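# Hang a picture on two wall hooks by its wire

## Task

Place the picture so the wire on its back rests on both wall hooks, with the picture upright, its front facing outward and its top edge level; it must be lowered onto the hooks, not dropped, or the attempt counts as failed.

## Robot and tools

Robot and frame. There are two arms, left_arm and right_arm, each ending in a two-finger gripper with a wrist camera. Everything is expressed in the scene frame: origin at table-top height halfway between the nominal arm bases, +x pointing out over the table, +z up, and left_arm on the +y side. Arm names do not match image left and right. Calibrated bases: left_arm at (+0.042, +0.324, 0) m, right_arm at (+0.039, -0.281, 0) m, both yawed only slightly. On each gripper the fingers point along its own +z and close along its own y. end_effector_position is the point between the finger pads, just under 1 cm behind the tips. Reported poses can be off by a few centimetres, more so at long reach.

execute_actions. Argument actions is a list of actions. Each action is a list of up to 15 rows, and each row is one control step of 1/30 s. If an action has fewer than 15 rows, its last row is held until step 15. Every row is a single list of 14 numbers covering both arms, each number between -1 and 1: dx, dy, dz, rx, ry, rz, opening for left_arm, then the same seven for right_arm. The six pose numbers are offsets, not poses. They are measured along scene axes from that arm's Hand target as it stood when the action began. Every row refers back to that same start, not to the previous row, but a new action or call starts from the updated Hand target, so sending the same offset again moves the arm further. Scale: 1.0 equals 0.6 m for dx, dy, dz and 180 degrees for rotation. rx, ry, rz together form one rotation vector, applied about the hand's own position. If dx, dy, dz together exceed length 1.0, they are shortened along their direction. opening is absolute: +1 fully open (about 87 mm between pads), about 59 to 75 mm at +0.5, about 31 to 49 mm at 0, about 8 to 21 mm at -0.5, and shut at -1. To leave an arm alone, send 0 for its six pose numbers and repeat its current opening, because 0 there is itself a command. Optional cameras: a list of names, ["all"], or []. With an empty actions list you get images plus a full status.

move. target is either one 14-number row laid out as above or a list of up to 15 such rows. Every row is an offset from the Hand targets at the moment the move starts, not from the previous row. Each gripper travels in a straight line. speed is the top path speed in m/s, from 0.002 to 2.9 with a default of 0.25; rotation rate is capped at twice that value in rad/s. You can give one value, or one value per target. blend is in metres and rounds corners between listed targets; 0 means stop at each target. opening_speed is the rate at which openings change, in scale units per second, minimum 0.2. blocking=false returns after about 0.5 s while the motion continues. A move is capped at 10 s. Paths do not avoid obstacles or the other arm. Faster moves lag, stray more and strike harder. Do not route a path near an arm's own base, because the elbow can whip around. The result adds a move: line reporting how it ended (done, off_target, moving, held, fault) and any limits (paced means the pose was clipped, held means steps were withheld).

wait takes seconds from 0 to 3600 and sends nothing new. stop brakes a running move. zoom_image takes camera (cam_head_left, cam_head_right, cam_left_wrist, cam_right_wrist) and region [x0, y0, x1, y1] in image pixels, at most 504 by 504, and works only on the newest images. finished_scene takes scene, the number of the current scene; it cannot be undone, and the picture must stay hung after the robot lets go.

Reading results. Each arm reports end_effector_position (m) and end_effector_quat_wxyz, its Hand target (the commanded pose after clipping, which is where the next offsets start from), Tool commands, grip_measured on the opening scale, joint positions (the gripper value there runs 0 closed to 1 open), velocities and torques. Torque sign is positive toward larger joint angles, and joints 1 to 3 wrap at ±28 N m. Calls that ran actions also list some intermediate end_effector_position values.

Control behaviour. The commanded orientation is limited each step to within 40 degrees of the measured one. Friction and load can leave the gripper short, low or tilted; check the result after every move and correct by sending the leftover distance or rotation. Small commands may not move the arm at all. A blocked arm keeps pushing until you command it back past its current position. Joint ranges (rad): waist -2.618 to 3.054, shoulder 0 to 3.142, elbow 0 to 3.142 (straight at 2.901), wrist pitch and yaw ±1.571, wrist roll ±2.094.

Gripping. Note grip_measured when the fingers first touch, then command roughly 0.04 below that value for a firm hold (up to 0.11 near the ends of the range). Avoid fast closes.

Cameras. cam_head_left and cam_head_right (896x504) sit on a stand behind the arms; each wrist camera (896x504) follows its hand. Calibration is given in OpenCV form as T_world_to_cam, and images returned by a call come with updated wrist-camera poses.

Avoid: dropping or releasing the picture while it is moving; letting it fall onto the hooks (lower the wire gently until it seats, then open); knocking anything off the table; striking the wall, hooks or table hard; any contact between the two arms, including closing one gripper on the other's fingers; strain on the wrist camera cables; and keeping arms stretched or pushing for long. A MOTOR HOT warning appears at 75 °C, the arm folds away at 90 °C, and it goes limp at 100 °C. Loose objects may occasionally be nudged by outside pushes.

Each tool is called as name(argument=value, ...) on one line, values as JSON.

## Session

execute_actions(actions=[])

Scene clock: 0.00 s.
left_arm: end_effector_position=(+0.3927, +0.0419, +0.2737) grip_measured=+1.000 end_effector_quat_wxyz=(+0.493, +0.020, +0.861, -0.119) | right_arm: end_effector_position=(+0.3448, -0.1352, +0.2999) grip_measured=+1.000 end_effector_quat_wxyz=(+0.544, +0.021, +0.833, +0.098)
Joint positions: left_arm=[-0.843 1.571 1.56 -0.568 -0.482 -0.508 1] | right_arm=[0.571 1.086 1.211 -0.566 0.422 0.393 1]
Joint velocities: within noise
Joint torques (N m): no reading
Heat: left arm: 28 °C; right arm: 28 °C.
Hand target: left_arm +0.3928, +0.0421, +0.2802; +0.498, +0.018, +0.858, -0.123 | right_arm +0.3445, -0.1355, +0.3035; +0.547, +0.022, +0.831, +0.100
Tool commands: left_gripper/opening=+1.0 right_gripper/opening=+1.0

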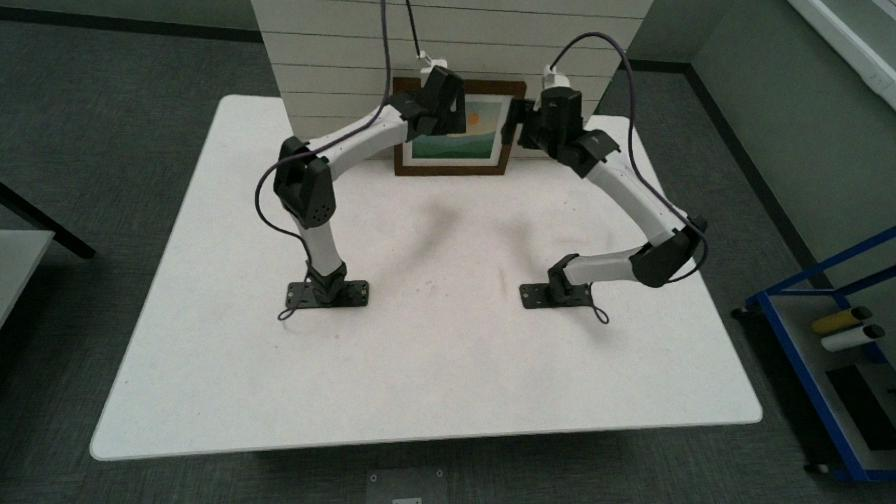

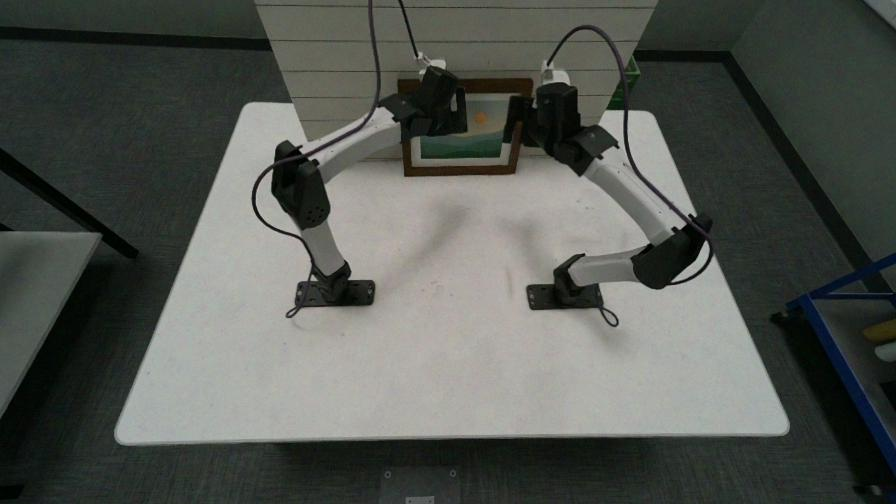

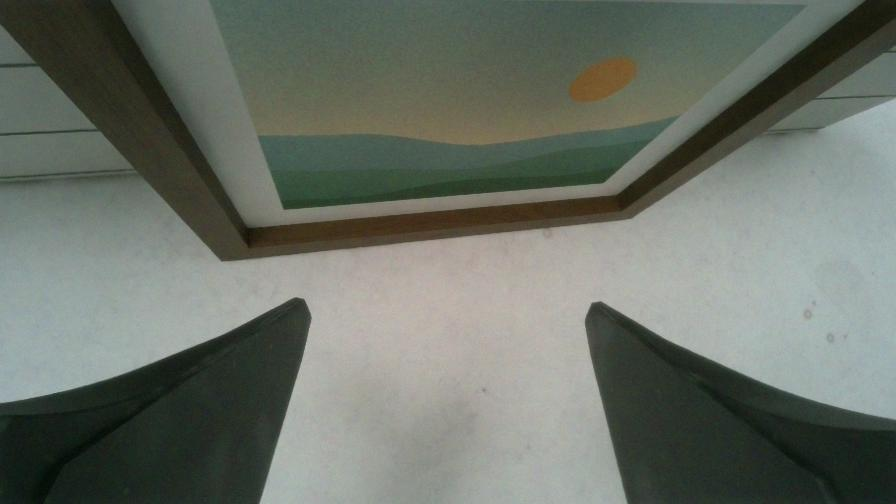

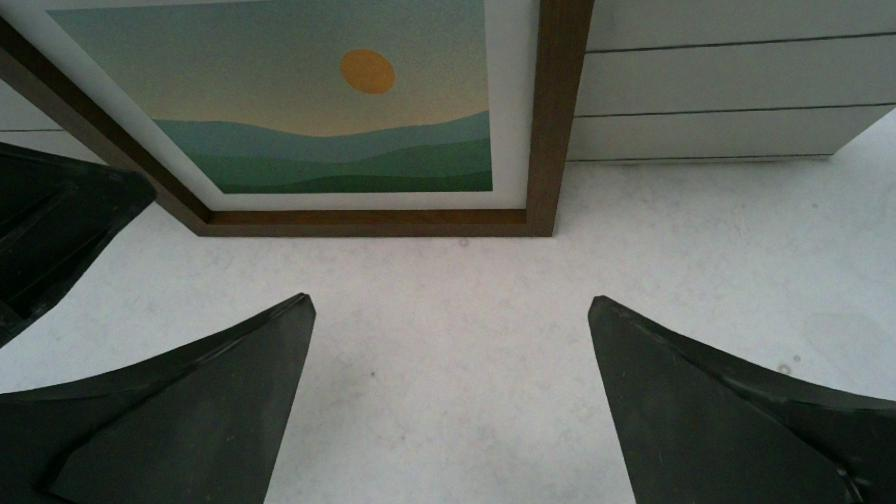

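move(target=[-0.155,0.130,0.233,0.0243,-0.385,0.0808,1,-0.074,0.026,0.194,-0.0417,-0.35,-0.0546,1], speed=0.5, cameras=["all"])

Scene clock: 18.20 s.
left_arm: end_effector_position=(+0.3026, +0.1098, +0.4082) grip_measured=+1.000 end_effector_quat_wxyz=(+0.884, +0.057, +0.464, -0.001) | right_arm: end_effector_position=(+0.3043, -0.1134, +0.4098) grip_measured=+1.000 end_effector_quat_wxyz=(+0.894, -0.023, +0.447, -0.011)
Joint positions: left_arm=[-1.157 1.237 0.684 1.459 -0.775 0.851 1] | right_arm=[0.979 1.123 0.589 1.465 0.728 -0.794 1]
Joint torques (N m): left_arm=[0.9 -2.37 7.57 1.94 0.33 0.09] | right_arm=[-0.9 -1.55 6.86 1.64 -0.54 0.05]
Heat: left arm: 31 °C; right arm: 29 °C.
Hand target: left_arm +0.2998, +0.1201, +0.4199; +0.906, +0.000, +0.423, +0.000 | right_arm +0.3000, -0.1200, +0.4200; +0.906, +0.000, +0.423, +0.000
Off the commanded pose: left_arm 0.016 m, 8 deg | right_arm 0.013 m, 4 deg.
joint sent to its limit (left arm) — joint 4 (wrist pitch), upper limit. The joint targets are off in orientation, not in position.
move: off_target (left_arm, right_arm)
cam_left_wrist: T_world_to_cam=[[-0.04014, -0.99582, -0.08202, 0.15242], [-0.27694, 0.08995, -0.95667, 0.48492], [0.96005, -0.01569, -0.27939, -0.03182]] pos_world=[0.17096, 0.10766, 0.46752]
cam_right_wrist: T_world_to_cam=[[0.00227, -0.99704, 0.07685, -0.14677], [-0.18691, -0.07592, -0.97944, 0.47443], [0.98237, -0.01214, -0.18653, -0.07817]] pos_world=[0.1658, -0.11127, 0.46137]

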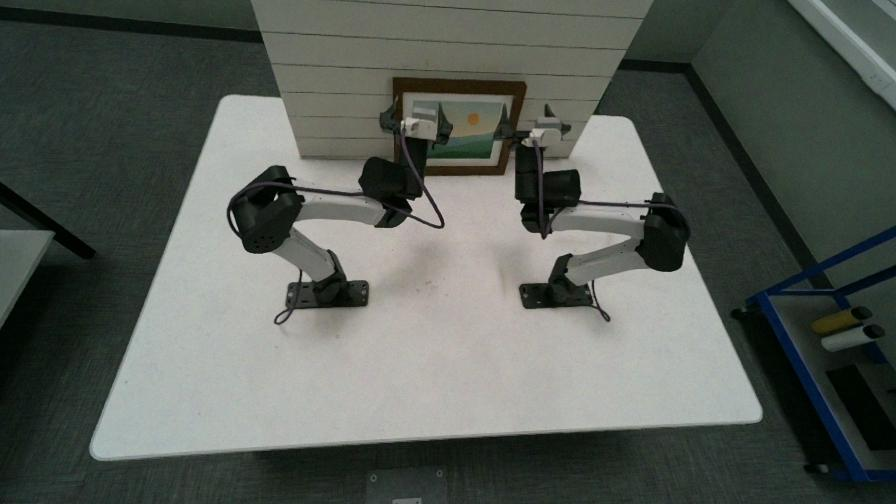

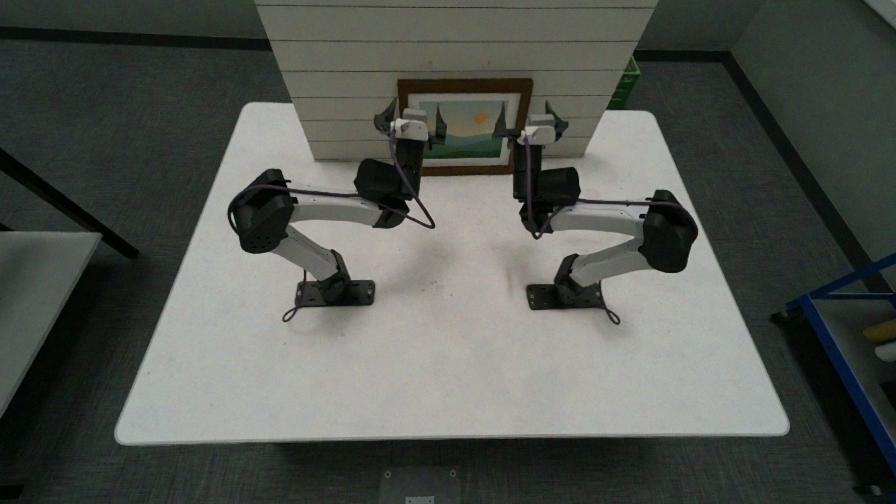

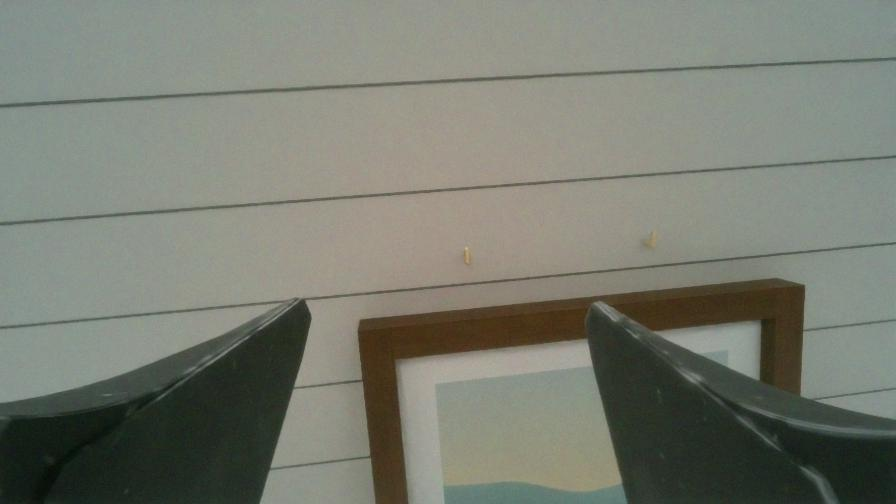

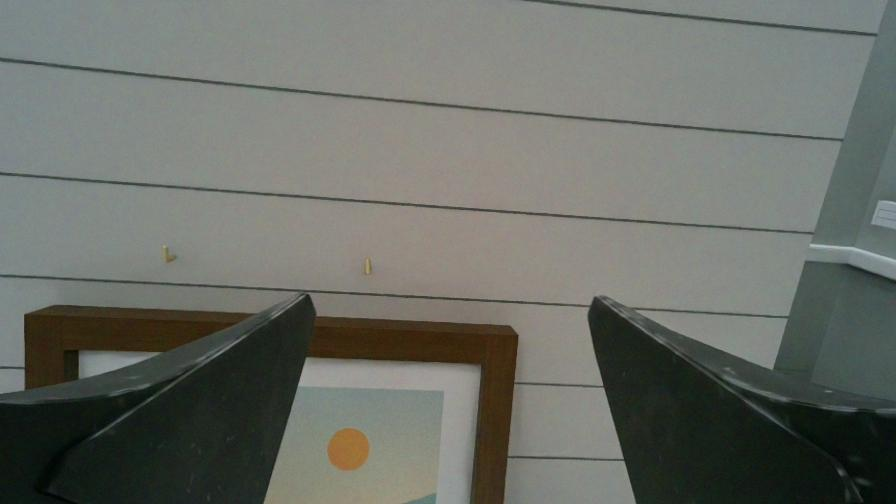

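zoom_image(camera="cam_left_wrist", region=[440, 210, 700, 350])

zoom_image(camera="cam_right_wrist", region=[140, 220, 400, 366])

zoom_image(camera="cam_head_right", region=[370, 60, 580, 190])

Scaled by 1.938.

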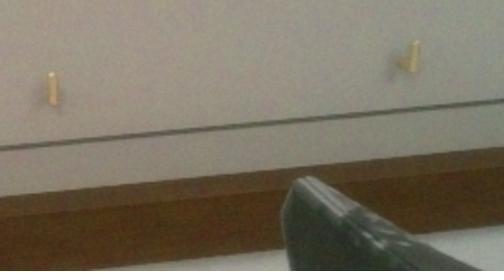

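Scaled by 1.938.

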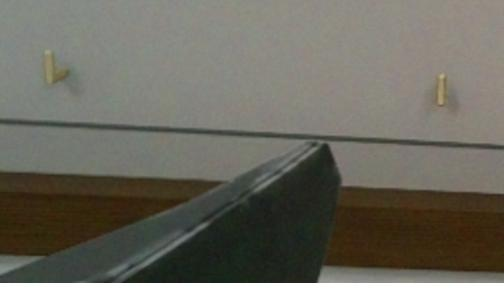

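Scaled by 2.400.

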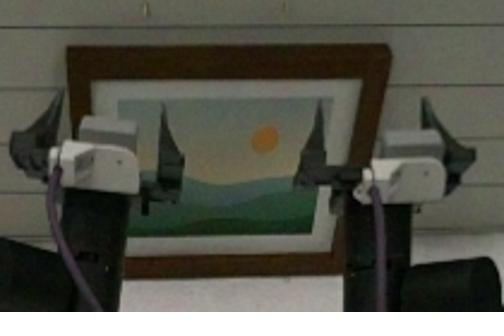

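move(target=[0.217,0.075,-0.35,0,0.2833,0,0.5,0.25,-0.075,-0.35,0,0.2833,0,0.5], speed=0.4, cameras=["all"])

Scene clock: 33.77 s.
left_arm: end_effector_position=(+0.4244, +0.1662, +0.2042) grip_measured=+0.500 end_effector_quat_wxyz=(+0.634, +0.008, +0.773, +0.005) | right_arm: end_effector_position=(+0.4449, -0.1683, +0.2045) grip_measured=+0.500 end_effector_quat_wxyz=(+0.634, -0.003, +0.773, -0.012)
Joint positions: left_arm=[-0.651 1.328 0.795 0.292 -0.611 -0.121 0.75] | right_arm=[0.403 1.321 0.786 0.315 0.451 0.073 0.75]
Joint torques (N m): left_arm=[0.85 -3.92 10.96 1.85 -0.06 -0.13] | right_arm=[-0.92 -4 10.74 1.93 -0.17 0.23]
Heat: left arm: 33 °C; right arm: 31 °C.
Hand target: left_arm +0.4300, +0.1652, +0.2098; +0.636, +0.000, +0.772, +0.000 | right_arm +0.4500, -0.1649, +0.2101; +0.636, +0.000, +0.772, +0.000
Off the commanded pose: left_arm 0.008 m, 1 deg | right_arm 0.008 m, 1 deg.
move: done
cam_left_wrist: T_world_to_cam=[[0.01784, -0.99971, -0.0161, 0.15922], [-0.8832, -0.00821, -0.46893, 0.49255], [0.46866, 0.02258, -0.88309, 0.12065]] pos_world=[0.37564, 0.16049, 0.34008]
cam_right_wrist: T_world_to_cam=[[0.00933, -0.99914, 0.04035, -0.1822], [-0.85694, -0.02879, -0.51461, 0.50639], [0.51533, -0.02978, -0.85647, 0.08654]] pos_world=[0.39105, -0.16489, 0.34207]

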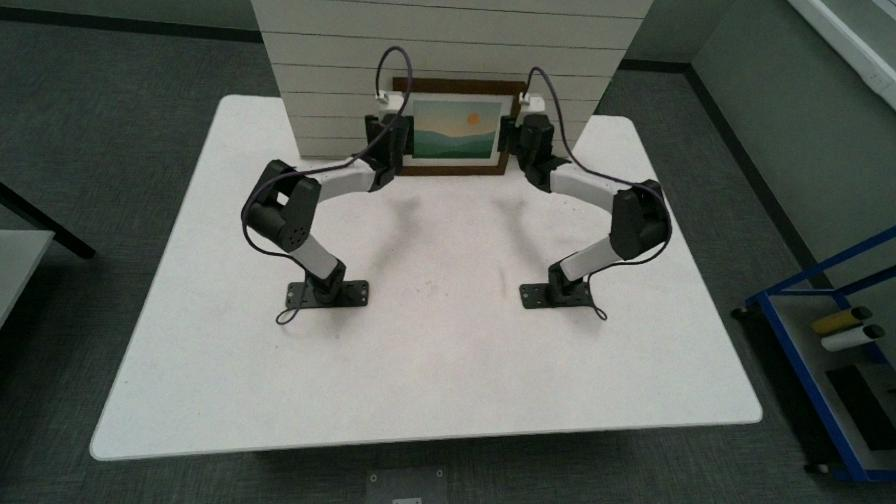

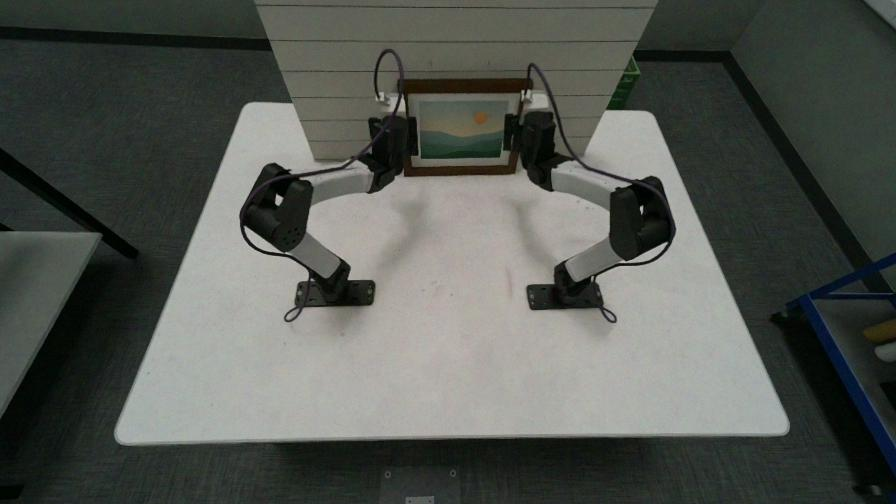

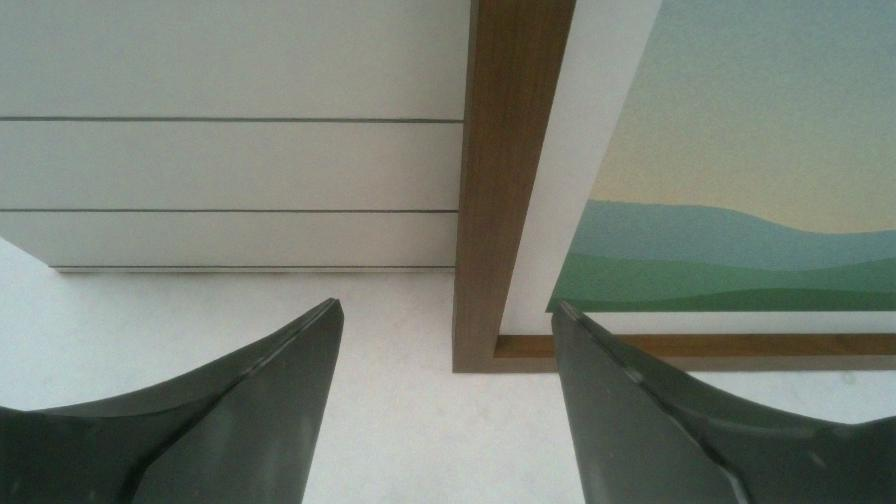

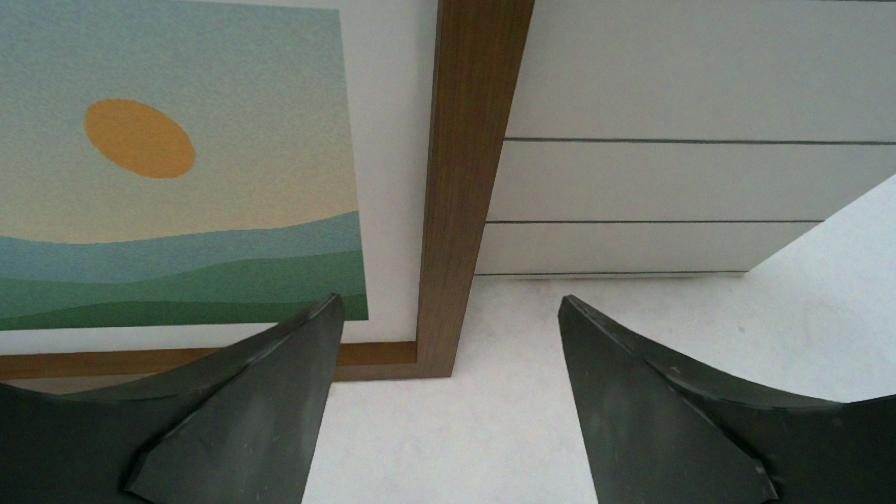

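move(target=[[0.05,-0.0333,0.0013,0,0,0,0.5,0.06,-0.011,0.001,0,0,0,0.5],[0.105,-0.0333,0.0013,0,0,0,0.5,0.125,-0.011,0.001,0,0,0,0.5]], speed=0.2, blend=0.01, cameras=["all"])

Scene clock: 39.23 s.
left_arm: end_effector_position=(+0.4836, +0.1474, +0.2003) grip_measured=+0.500 end_effector_quat_wxyz=(+0.624, +0.007, +0.781, +0.007) | right_arm: end_effector_position=(+0.5118, -0.1776, +0.1993) grip_measured=+0.500 end_effector_quat_wxyz=(+0.620, +0.000, +0.784, -0.017)
Joint positions: left_arm=[-0.591 1.572 1.016 0.293 -0.553 -0.121 0.75] | right_arm=[0.292 1.566 1.007 0.312 0.352 0.059 0.75]
Joint torques (N m): left_arm=[0.77 -5.82 10.91 2.23 -0.04 0.01] | right_arm=[-1.02 -4.97 11.69 2.42 -0.29 0.12]
Heat: left arm: 34 °C; right arm: 32 °C.
Hand target: left_arm +0.4930, +0.1451, +0.2108; +0.636, +0.000, +0.772, +0.000 | right_arm +0.5251, -0.1715, +0.2108; +0.636, +0.000, +0.772, +0.000
Off the commanded pose: left_arm 0.014 m, 2 deg | right_arm 0.018 m, 3 deg.
move: off_target (left_arm, right_arm)
cam_left_wrist: T_world_to_cam=[[0.02156, -0.99963, -0.01683, 0.13757], [-0.8954, -0.01182, -0.4451, 0.54448], [0.44474, 0.02467, -0.89532, 0.10354]] pos_world=[0.43851, 0.1414, 0.33737]
cam_right_wrist: T_world_to_cam=[[-0.00072, -0.99906, 0.04324, -0.18721], [-0.87439, -0.02035, -0.48479, 0.56528], [0.48522, -0.03816, -0.87356, 0.06467]] pos_world=[0.46277, -0.17306, 0.33863]

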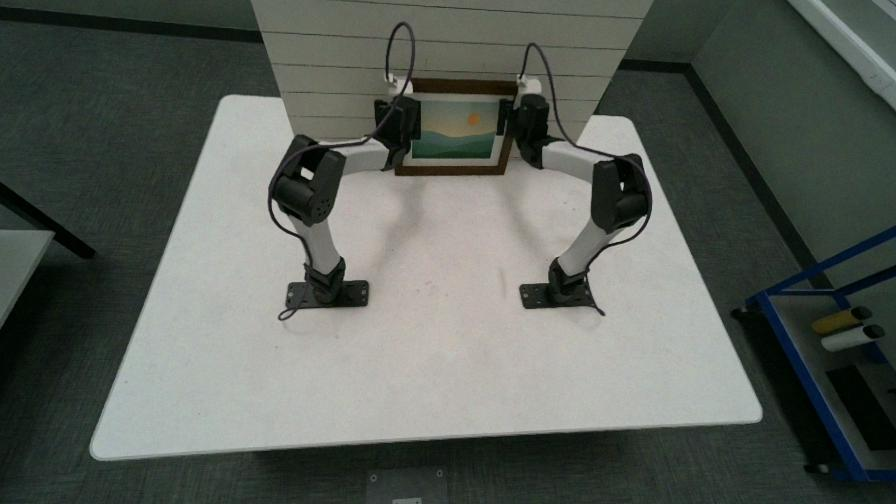

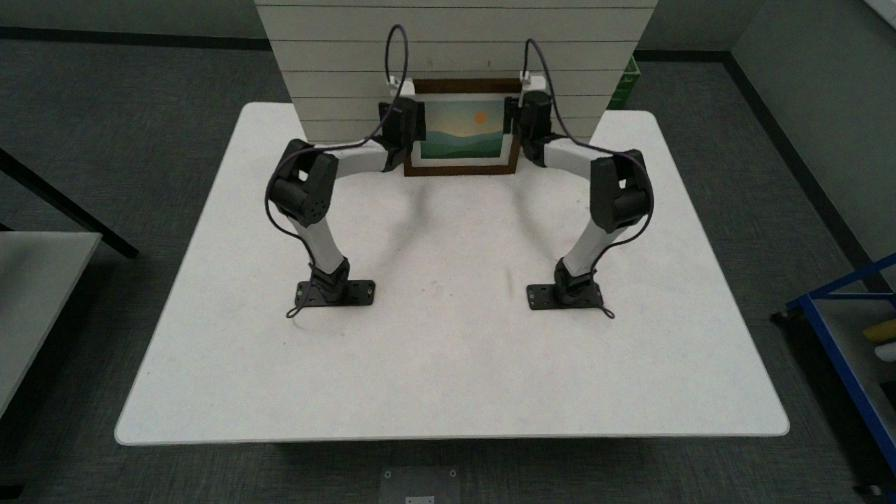

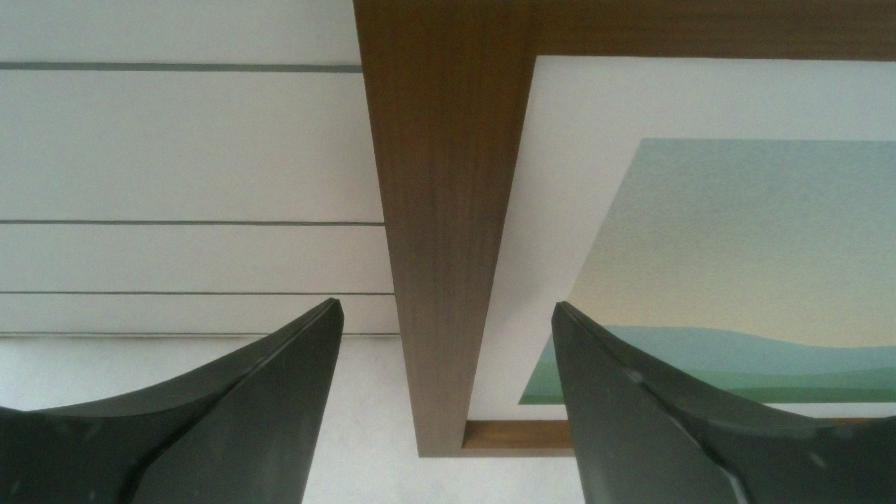

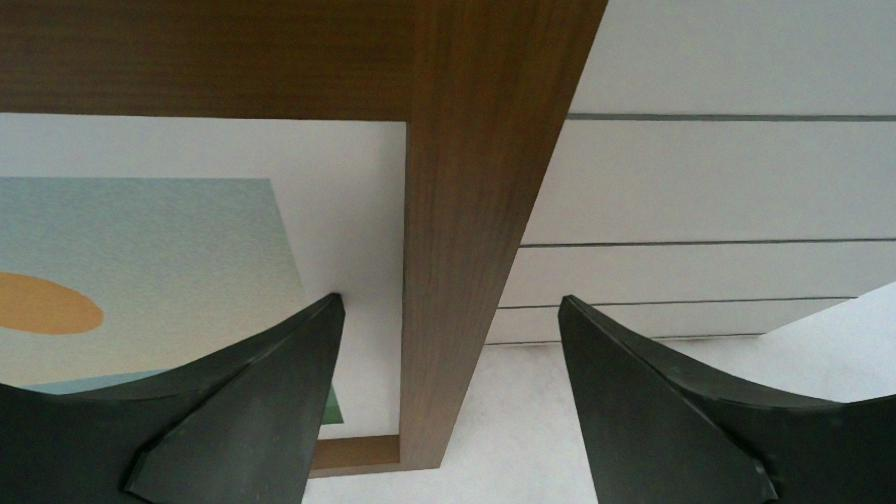

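move(target=[0.03,0.003,0,0,0,0,0.5,0.022,0,0,0,0,0,0.5], speed=0.1, cameras=["cam_left_wrist","cam_right_wrist"])

Scene clock: 42.67 s.
left_arm: end_effector_position=(+0.5003, +0.1469, +0.2007) grip_measured=+0.500 end_effector_quat_wxyz=(+0.624, +0.005, +0.782, +0.002) | right_arm: end_effector_position=(+0.5190, -0.1767, +0.1999) grip_measured=+0.500 end_effector_quat_wxyz=(+0.614, -0.007, +0.789, -0.020)
Joint positions: left_arm=[-0.563 1.624 1.07 0.295 -0.521 -0.121 0.75] | right_arm=[0.287 1.594 1.051 0.28 0.343 0.049 0.75]
Joint torques (N m): left_arm=[1.06 -5.86 10.96 2.26 -0.08 0.09] | right_arm=[-1.63 -3.97 11.86 2.71 -0.31 0.2]
Heat: left arm: 35 °C; right arm: 33 °C.
Hand target: left_arm +0.5110, +0.1468, +0.2108; +0.636, +0.000, +0.772, +0.000 | right_arm +0.5382, -0.1715, +0.2105; +0.636, +0.000, +0.772, -0.001
Off the commanded pose: left_arm 0.015 m, 2 deg | right_arm 0.023 m, 4 deg.
move: off_target (left_arm, right_arm)
cam_left_wrist: T_world_to_cam=[[0.01833, -0.9998, -0.00795, 0.1366], [-0.89579, -0.01289, -0.4443, 0.55981], [0.44411, 0.01526, -0.89584, 0.09831]] pos_world=[0.45531, 0.14228, 0.33788]
cam_right_wrist: T_world_to_cam=[[0.00573, -0.9984, 0.05633, -0.19224], [-0.88145, -0.03165, -0.47121, 0.57086], [0.47224, -0.04696, -0.88022, 0.0682]] pos_world=[0.47208, -0.17067, 0.33985]

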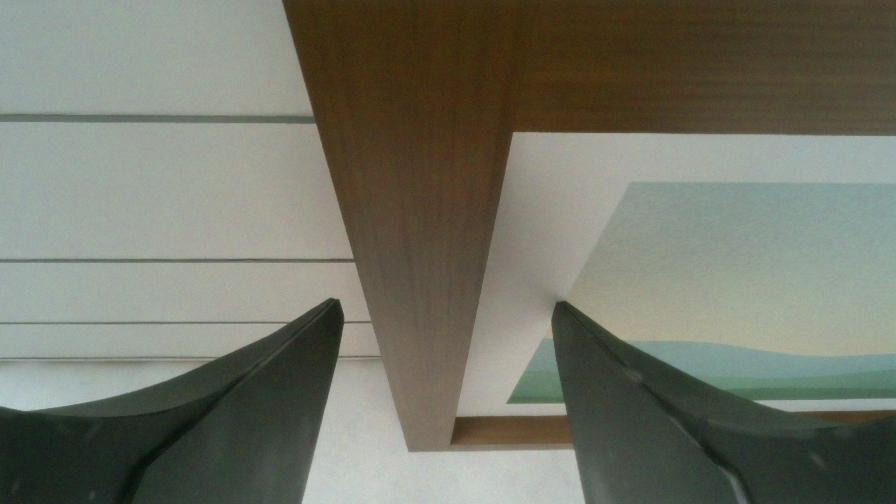

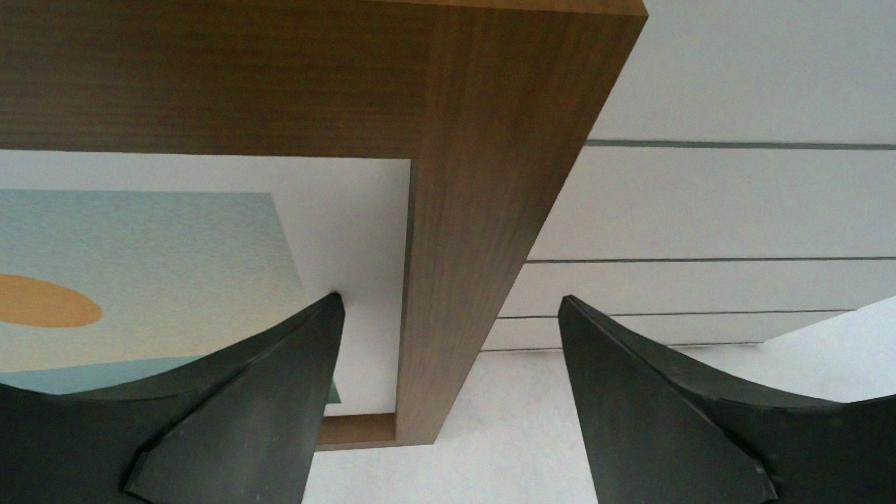

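move(target=[-0.003,0.0125,0,0,0,0,0.2,-0.006,0,0,0,0,0,0.2], speed=0.1, opening_speed=1, cameras=["cam_left_wrist","cam_right_wrist"])

Scene clock: 44.67 s.
left_arm: end_effector_position=(+0.5012, +0.1443, +0.2000) grip_measured=+0.201 end_effector_quat_wxyz=(+0.622, +0.014, +0.783, -0.008) | right_arm: end_effector_position=(+0.5198, -0.1705, +0.1991) grip_measured=+0.201 end_effector_quat_wxyz=(+0.614, -0.017, +0.789, -0.007)
Joint positions: left_arm=[-0.556 1.624 1.07 0.295 -0.486 -0.119 0.6] | right_arm=[0.287 1.598 1.051 0.286 0.309 0.049 0.6]
Joint torques (N m): left_arm=[1.84 -7.77 9.28 2.29 -0.23 0.1] | right_arm=[-1.37 -5.11 10.82 2.66 0.05 0.22]
Heat: left arm: 35 °C; right arm: 34 °C.
Hand target: left_arm +0.5092, +0.1545, +0.2108; +0.636, +0.000, +0.772, +0.000 | right_arm +0.5346, -0.1714, +0.2107; +0.636, +0.000, +0.772, +0.000
Off the commanded pose: left_arm 0.017 m, 3 deg | right_arm 0.019 m, 4 deg.
move: off_target (left_arm, right_arm)
cam_left_wrist: T_world_to_cam=[[-0.00797, -0.99997, -0.00228, 0.14617], [-0.89782, 0.00816, -0.44029, 0.55739], [0.44029, -0.00147, -0.89785, 0.10206]] pos_world=[0.45666, 0.14176, 0.33738]
cam_right_wrist: T_world_to_cam=[[0.03848, -0.99814, 0.04722, -0.20112], [-0.88033, -0.05622, -0.47102, 0.56654], [0.4728, -0.02344, -0.88086, 0.0713]] pos_world=[0.47278, -0.16723, 0.33916]

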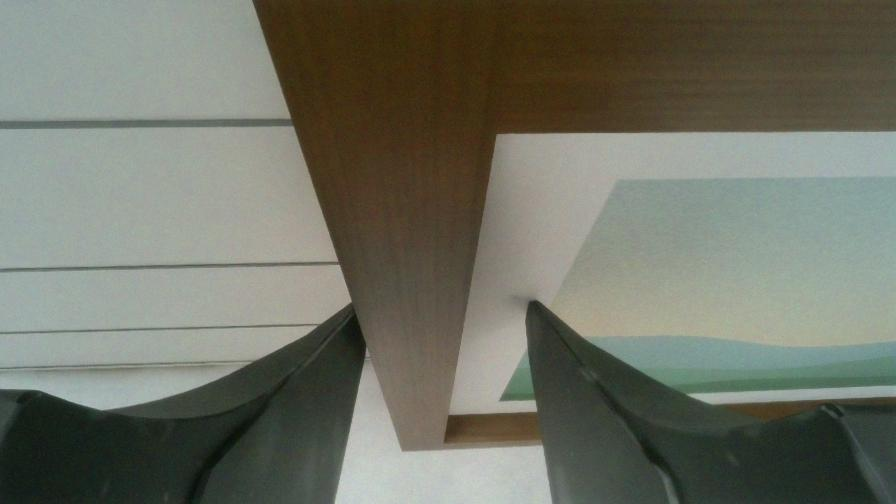

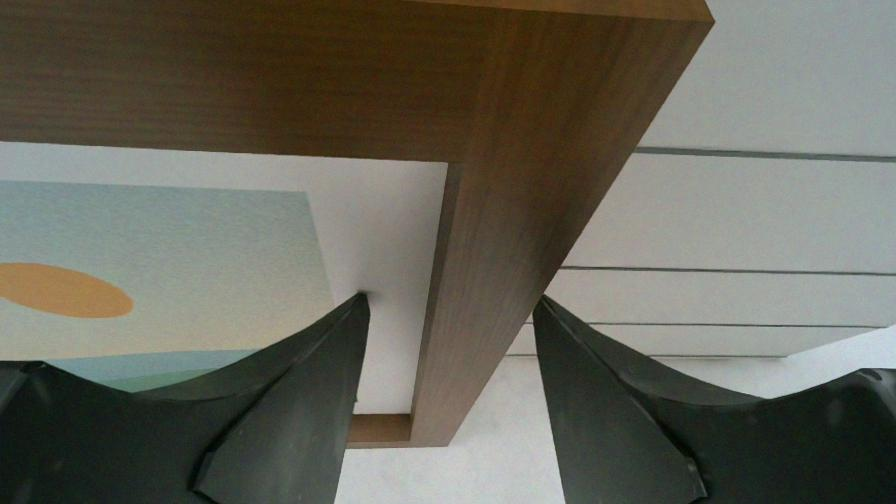

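move(target=[[-0.003,0.018,0,0,0,0,0.2,-0.003,-0.018,0,0,0,0,0.2],[-0.003,0.018,0,0,0,0,-0.4,-0.003,-0.018,0,0,0,0,-0.4]], speed=0.1, opening_speed=1, cameras=["cam_left_wrist","cam_right_wrist"])

Scene clock: 47.53 s.
left_arm: end_effector_position=(+0.5023, +0.1538, +0.1971) grip_measured=-0.226 end_effector_quat_wxyz=(+0.618, +0.022, +0.786, -0.004) | right_arm: end_effector_position=(+0.5225, -0.1759, +0.1989) grip_measured=-0.258 end_effector_quat_wxyz=(+0.614, -0.015, +0.790, +0.005)
Joint positions: left_arm=[-0.529 1.614 1.055 0.293 -0.456 -0.098 0.387] | right_arm=[0.258 1.597 1.051 0.287 0.265 0.059 0.371]
Joint torques (N m): left_arm=[1.74 -9.02 8.25 2.36 -0.32 -0.04] | right_arm=[-1.33 -6.48 9.13 2.69 0.18 0.07]
Heat: left arm: 36 °C; right arm: 34 °C.
Hand target: left_arm +0.5074, +0.1652, +0.2107; +0.636, +0.000, +0.772, +0.000 | right_arm +0.5328, -0.1821, +0.2106; +0.636, +0.000, +0.772, +0.000
Off the commanded pose: left_arm 0.019 m, 4 deg | right_arm 0.017 m, 4 deg.
move: off_target (left_arm, right_arm); target 2's new opening was sent with left_arm's hand 0.023 m and 4 deg from that target
cam_left_wrist: T_world_to_cam=[[-0.01559, -0.99971, -0.01844, 0.16256], [-0.90143, 0.02203, -0.43236, 0.5551], [0.43265, 0.00988, -0.90151, 0.10189]] pos_world=[0.45884, 0.14928, 0.33486]
cam_right_wrist: T_world_to_cam=[[0.05027, -0.99839, 0.02613, -0.20866], [-0.88091, -0.05665, -0.46988, 0.56854], [0.47061, 0.0006, -0.88234, 0.07532]] pos_world=[0.47588, -0.17616, 0.33906]

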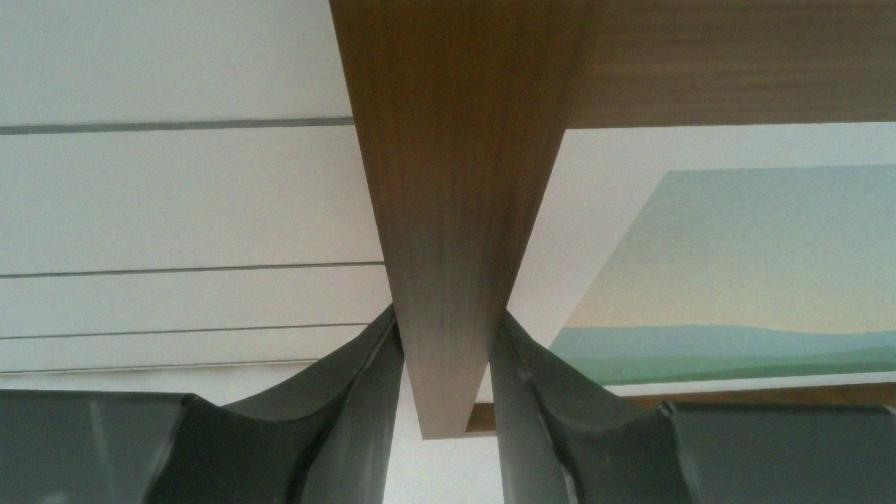

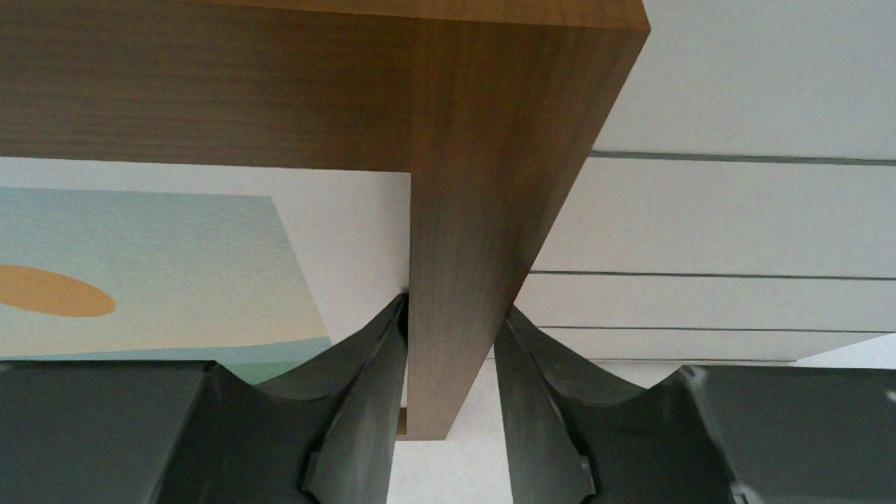

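move(target=[[-0.05,-0.01,0.03,0,0,0,-0.5,-0.05,0.008,0.03,0,0,0,-0.5],[-0.05,-0.01,0.07,0,-0.055,0,-0.5,-0.05,0.008,0.07,0,-0.055,0,-0.5]], speed=0.12, blend=0.01, cameras=["all"])

Scene clock: 53.40 s.
left_arm: end_effector_position=(+0.4740, +0.1608, +0.2082) grip_measured=-0.233 end_effector_quat_wxyz=(+0.651, +0.020, +0.759, +0.015) | right_arm: end_effector_position=(+0.4984, -0.1680, +0.2115) grip_measured=-0.266 end_effector_quat_wxyz=(+0.651, -0.017, +0.759, +0.016)
Joint positions: left_arm=[-0.581 1.505 0.91 0.415 -0.546 -0.043 0.384] | right_arm=[0.301 1.496 0.91 0.425 0.294 0.049 0.367]
Joint torques (N m): left_arm=[-0.62 -10.54 9.16 2.96 -0.31 0.24] | right_arm=[-0.28 -9.57 8.65 3 0.48 -0.26]
Heat: left arm: 37 °C; right arm: 35 °C.
Hand target: left_arm +0.4774, +0.1592, +0.2527; +0.700, +0.000, +0.714, +0.000 | right_arm +0.5029, -0.1774, +0.2526; +0.700, +0.000, +0.714, +0.000
Off the commanded pose: left_arm 0.045 m, 8 deg | right_arm 0.042 m, 8 deg.
move: off_target (left_arm, right_arm)
cam_left_wrist: T_world_to_cam=[[0.01239, -0.99885, -0.04637, 0.1618], [-0.8621, 0.01282, -0.50658, 0.53255], [0.50659, 0.04625, -0.86095, 0.07466]] pos_world=[0.41928, 0.15133, 0.34156]
cam_right_wrist: T_world_to_cam=[[0.06447, -0.9978, 0.01547, -0.20456], [-0.83101, -0.06226, -0.55277, 0.54542], [0.55251, 0.02278, -0.83319, 0.05034]] pos_world=[0.43862, -0.1713, 0.34659]

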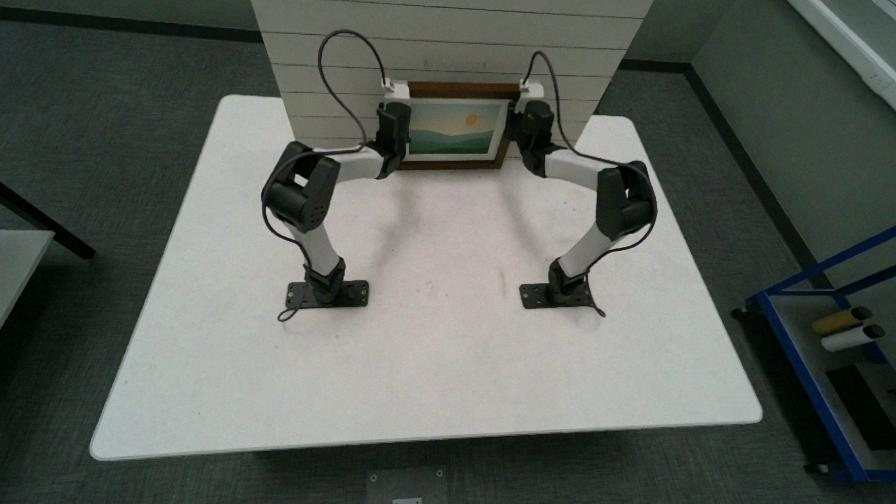

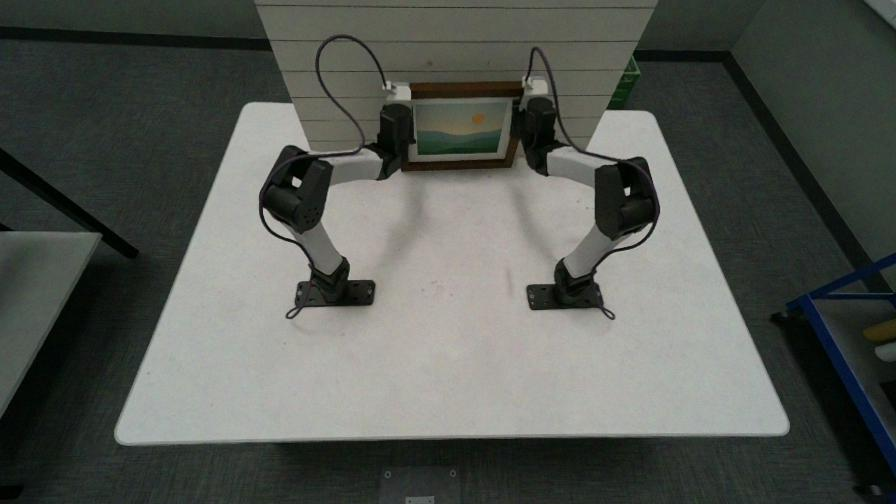

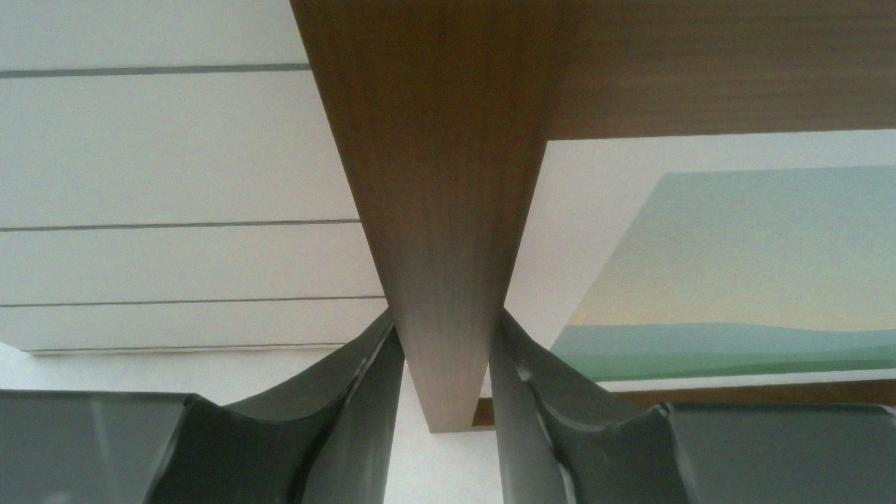

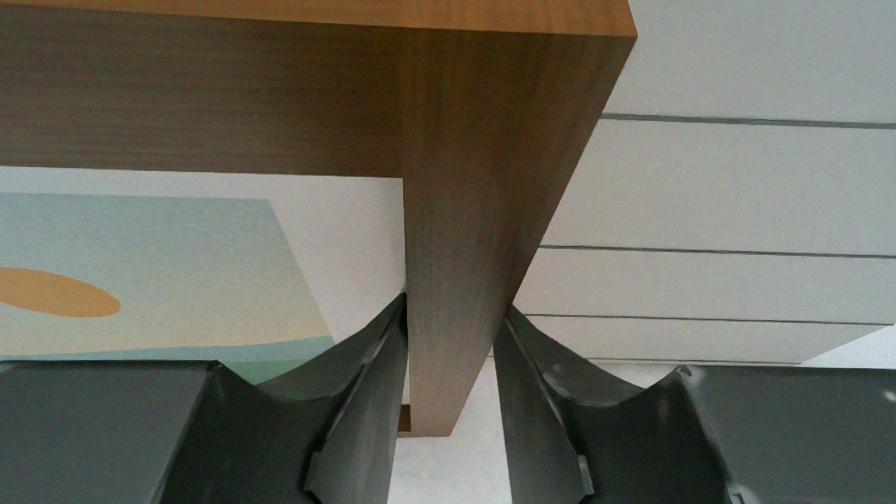

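zoom_image(camera="cam_head_left", region=[370, 40, 550, 190])

zoom_image(camera="cam_head_right", region=[370, 40, 550, 190])

Scaled by 2.800.

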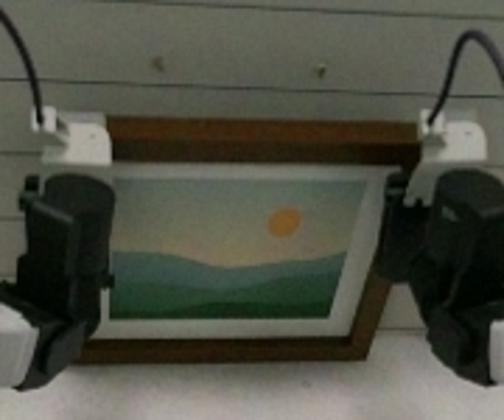

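Scaled by 2.800.

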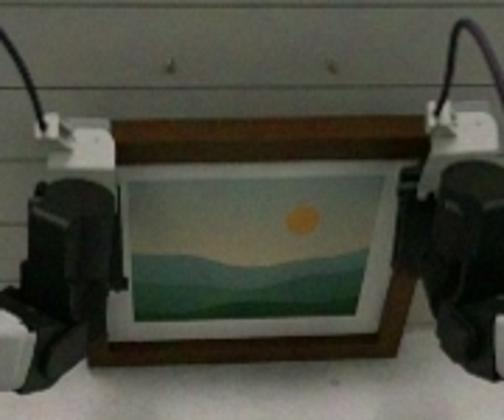

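move(target=[-0.01,0.012,0.1667,0,-0.034,0,-0.5,-0.01,0.025,0.1667,0,-0.034,0,-0.5], speed=0.12, cameras=["all"])

Scene clock: 58.13 s.
left_arm: end_effector_position=(+0.4703, +0.1688, +0.2965) grip_measured=-0.236 end_effector_quat_wxyz=(+0.691, +0.020, +0.722, +0.022) | right_arm: end_effector_position=(+0.4956, -0.1577, +0.3023) grip_measured=-0.265 end_effector_quat_wxyz=(+0.693, -0.015, +0.721, +0.008)
Joint positions: left_arm=[-0.581 1.4 1.065 0.283 -0.56 0.032 0.382] | right_arm=[0.351 1.423 1.101 0.278 0.361 0.005 0.368]
Joint torques (N m): left_arm=[-0.43 -9.24 13.56 2.59 -0.06 0.19] | right_arm=[0.36 -8.31 13.05 2.63 0.34 -0.3]
Heat: left arm: 38 °C; right arm: 36 °C.
Hand target: left_arm +0.4714, +0.1664, +0.3527; +0.737, +0.000, +0.676, +0.000 | right_arm +0.4969, -0.1625, +0.3526; +0.737, +0.000, +0.676, -0.001
Off the commanded pose: left_arm 0.056 m, 8 deg | right_arm 0.051 m, 8 deg.
move: off_target (left_arm, right_arm)
cam_left_wrist: T_world_to_cam=[[0.02444, -0.99826, -0.05369, 0.17027], [-0.8019, 0.01249, -0.59733, 0.57275], [0.59696, 0.05766, -0.8002, 0.0898]] pos_world=[0.40152, 0.15764, 0.42312]
cam_right_wrist: T_world_to_cam=[[0.04922, -0.99834, 0.03002, -0.19242], [-0.76368, -0.05699, -0.64307, 0.58866], [0.64371, 0.00873, -0.76522, 0.05941]] pos_world=[0.42078, -0.15907, 0.42979]

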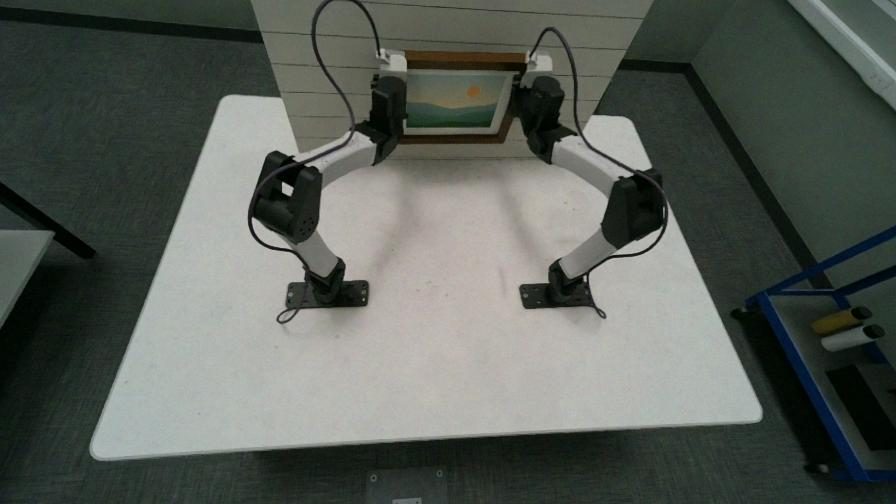

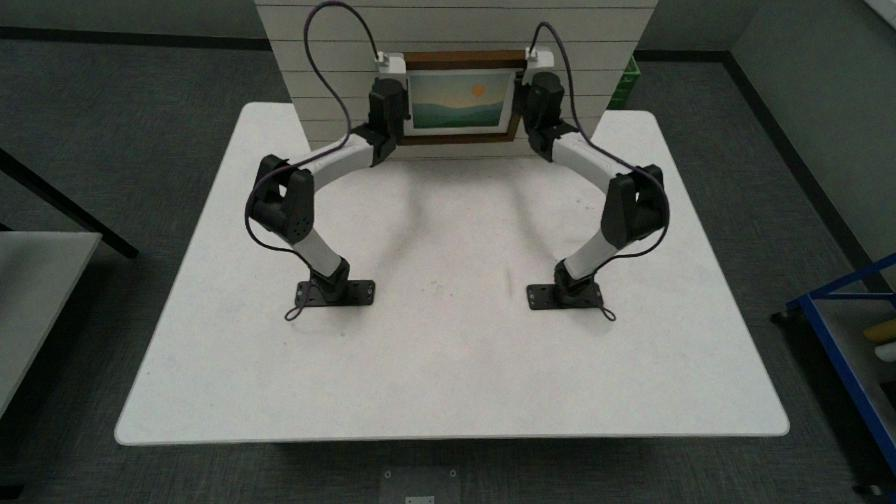

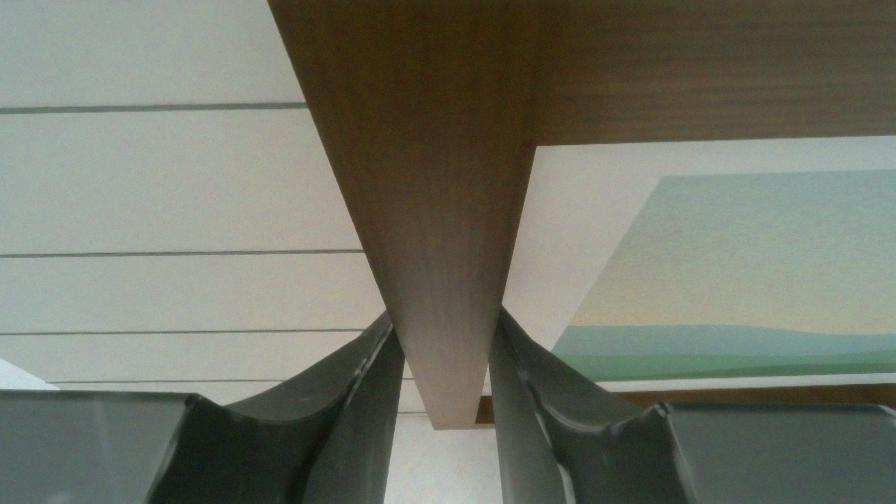

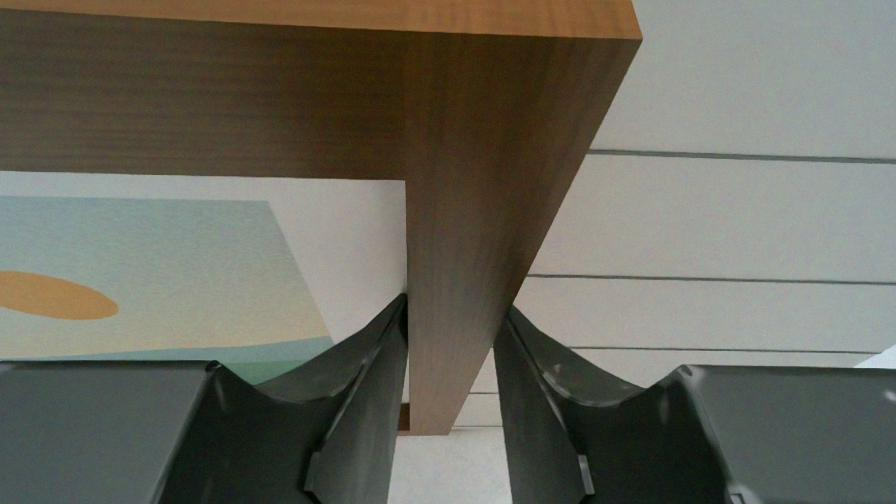

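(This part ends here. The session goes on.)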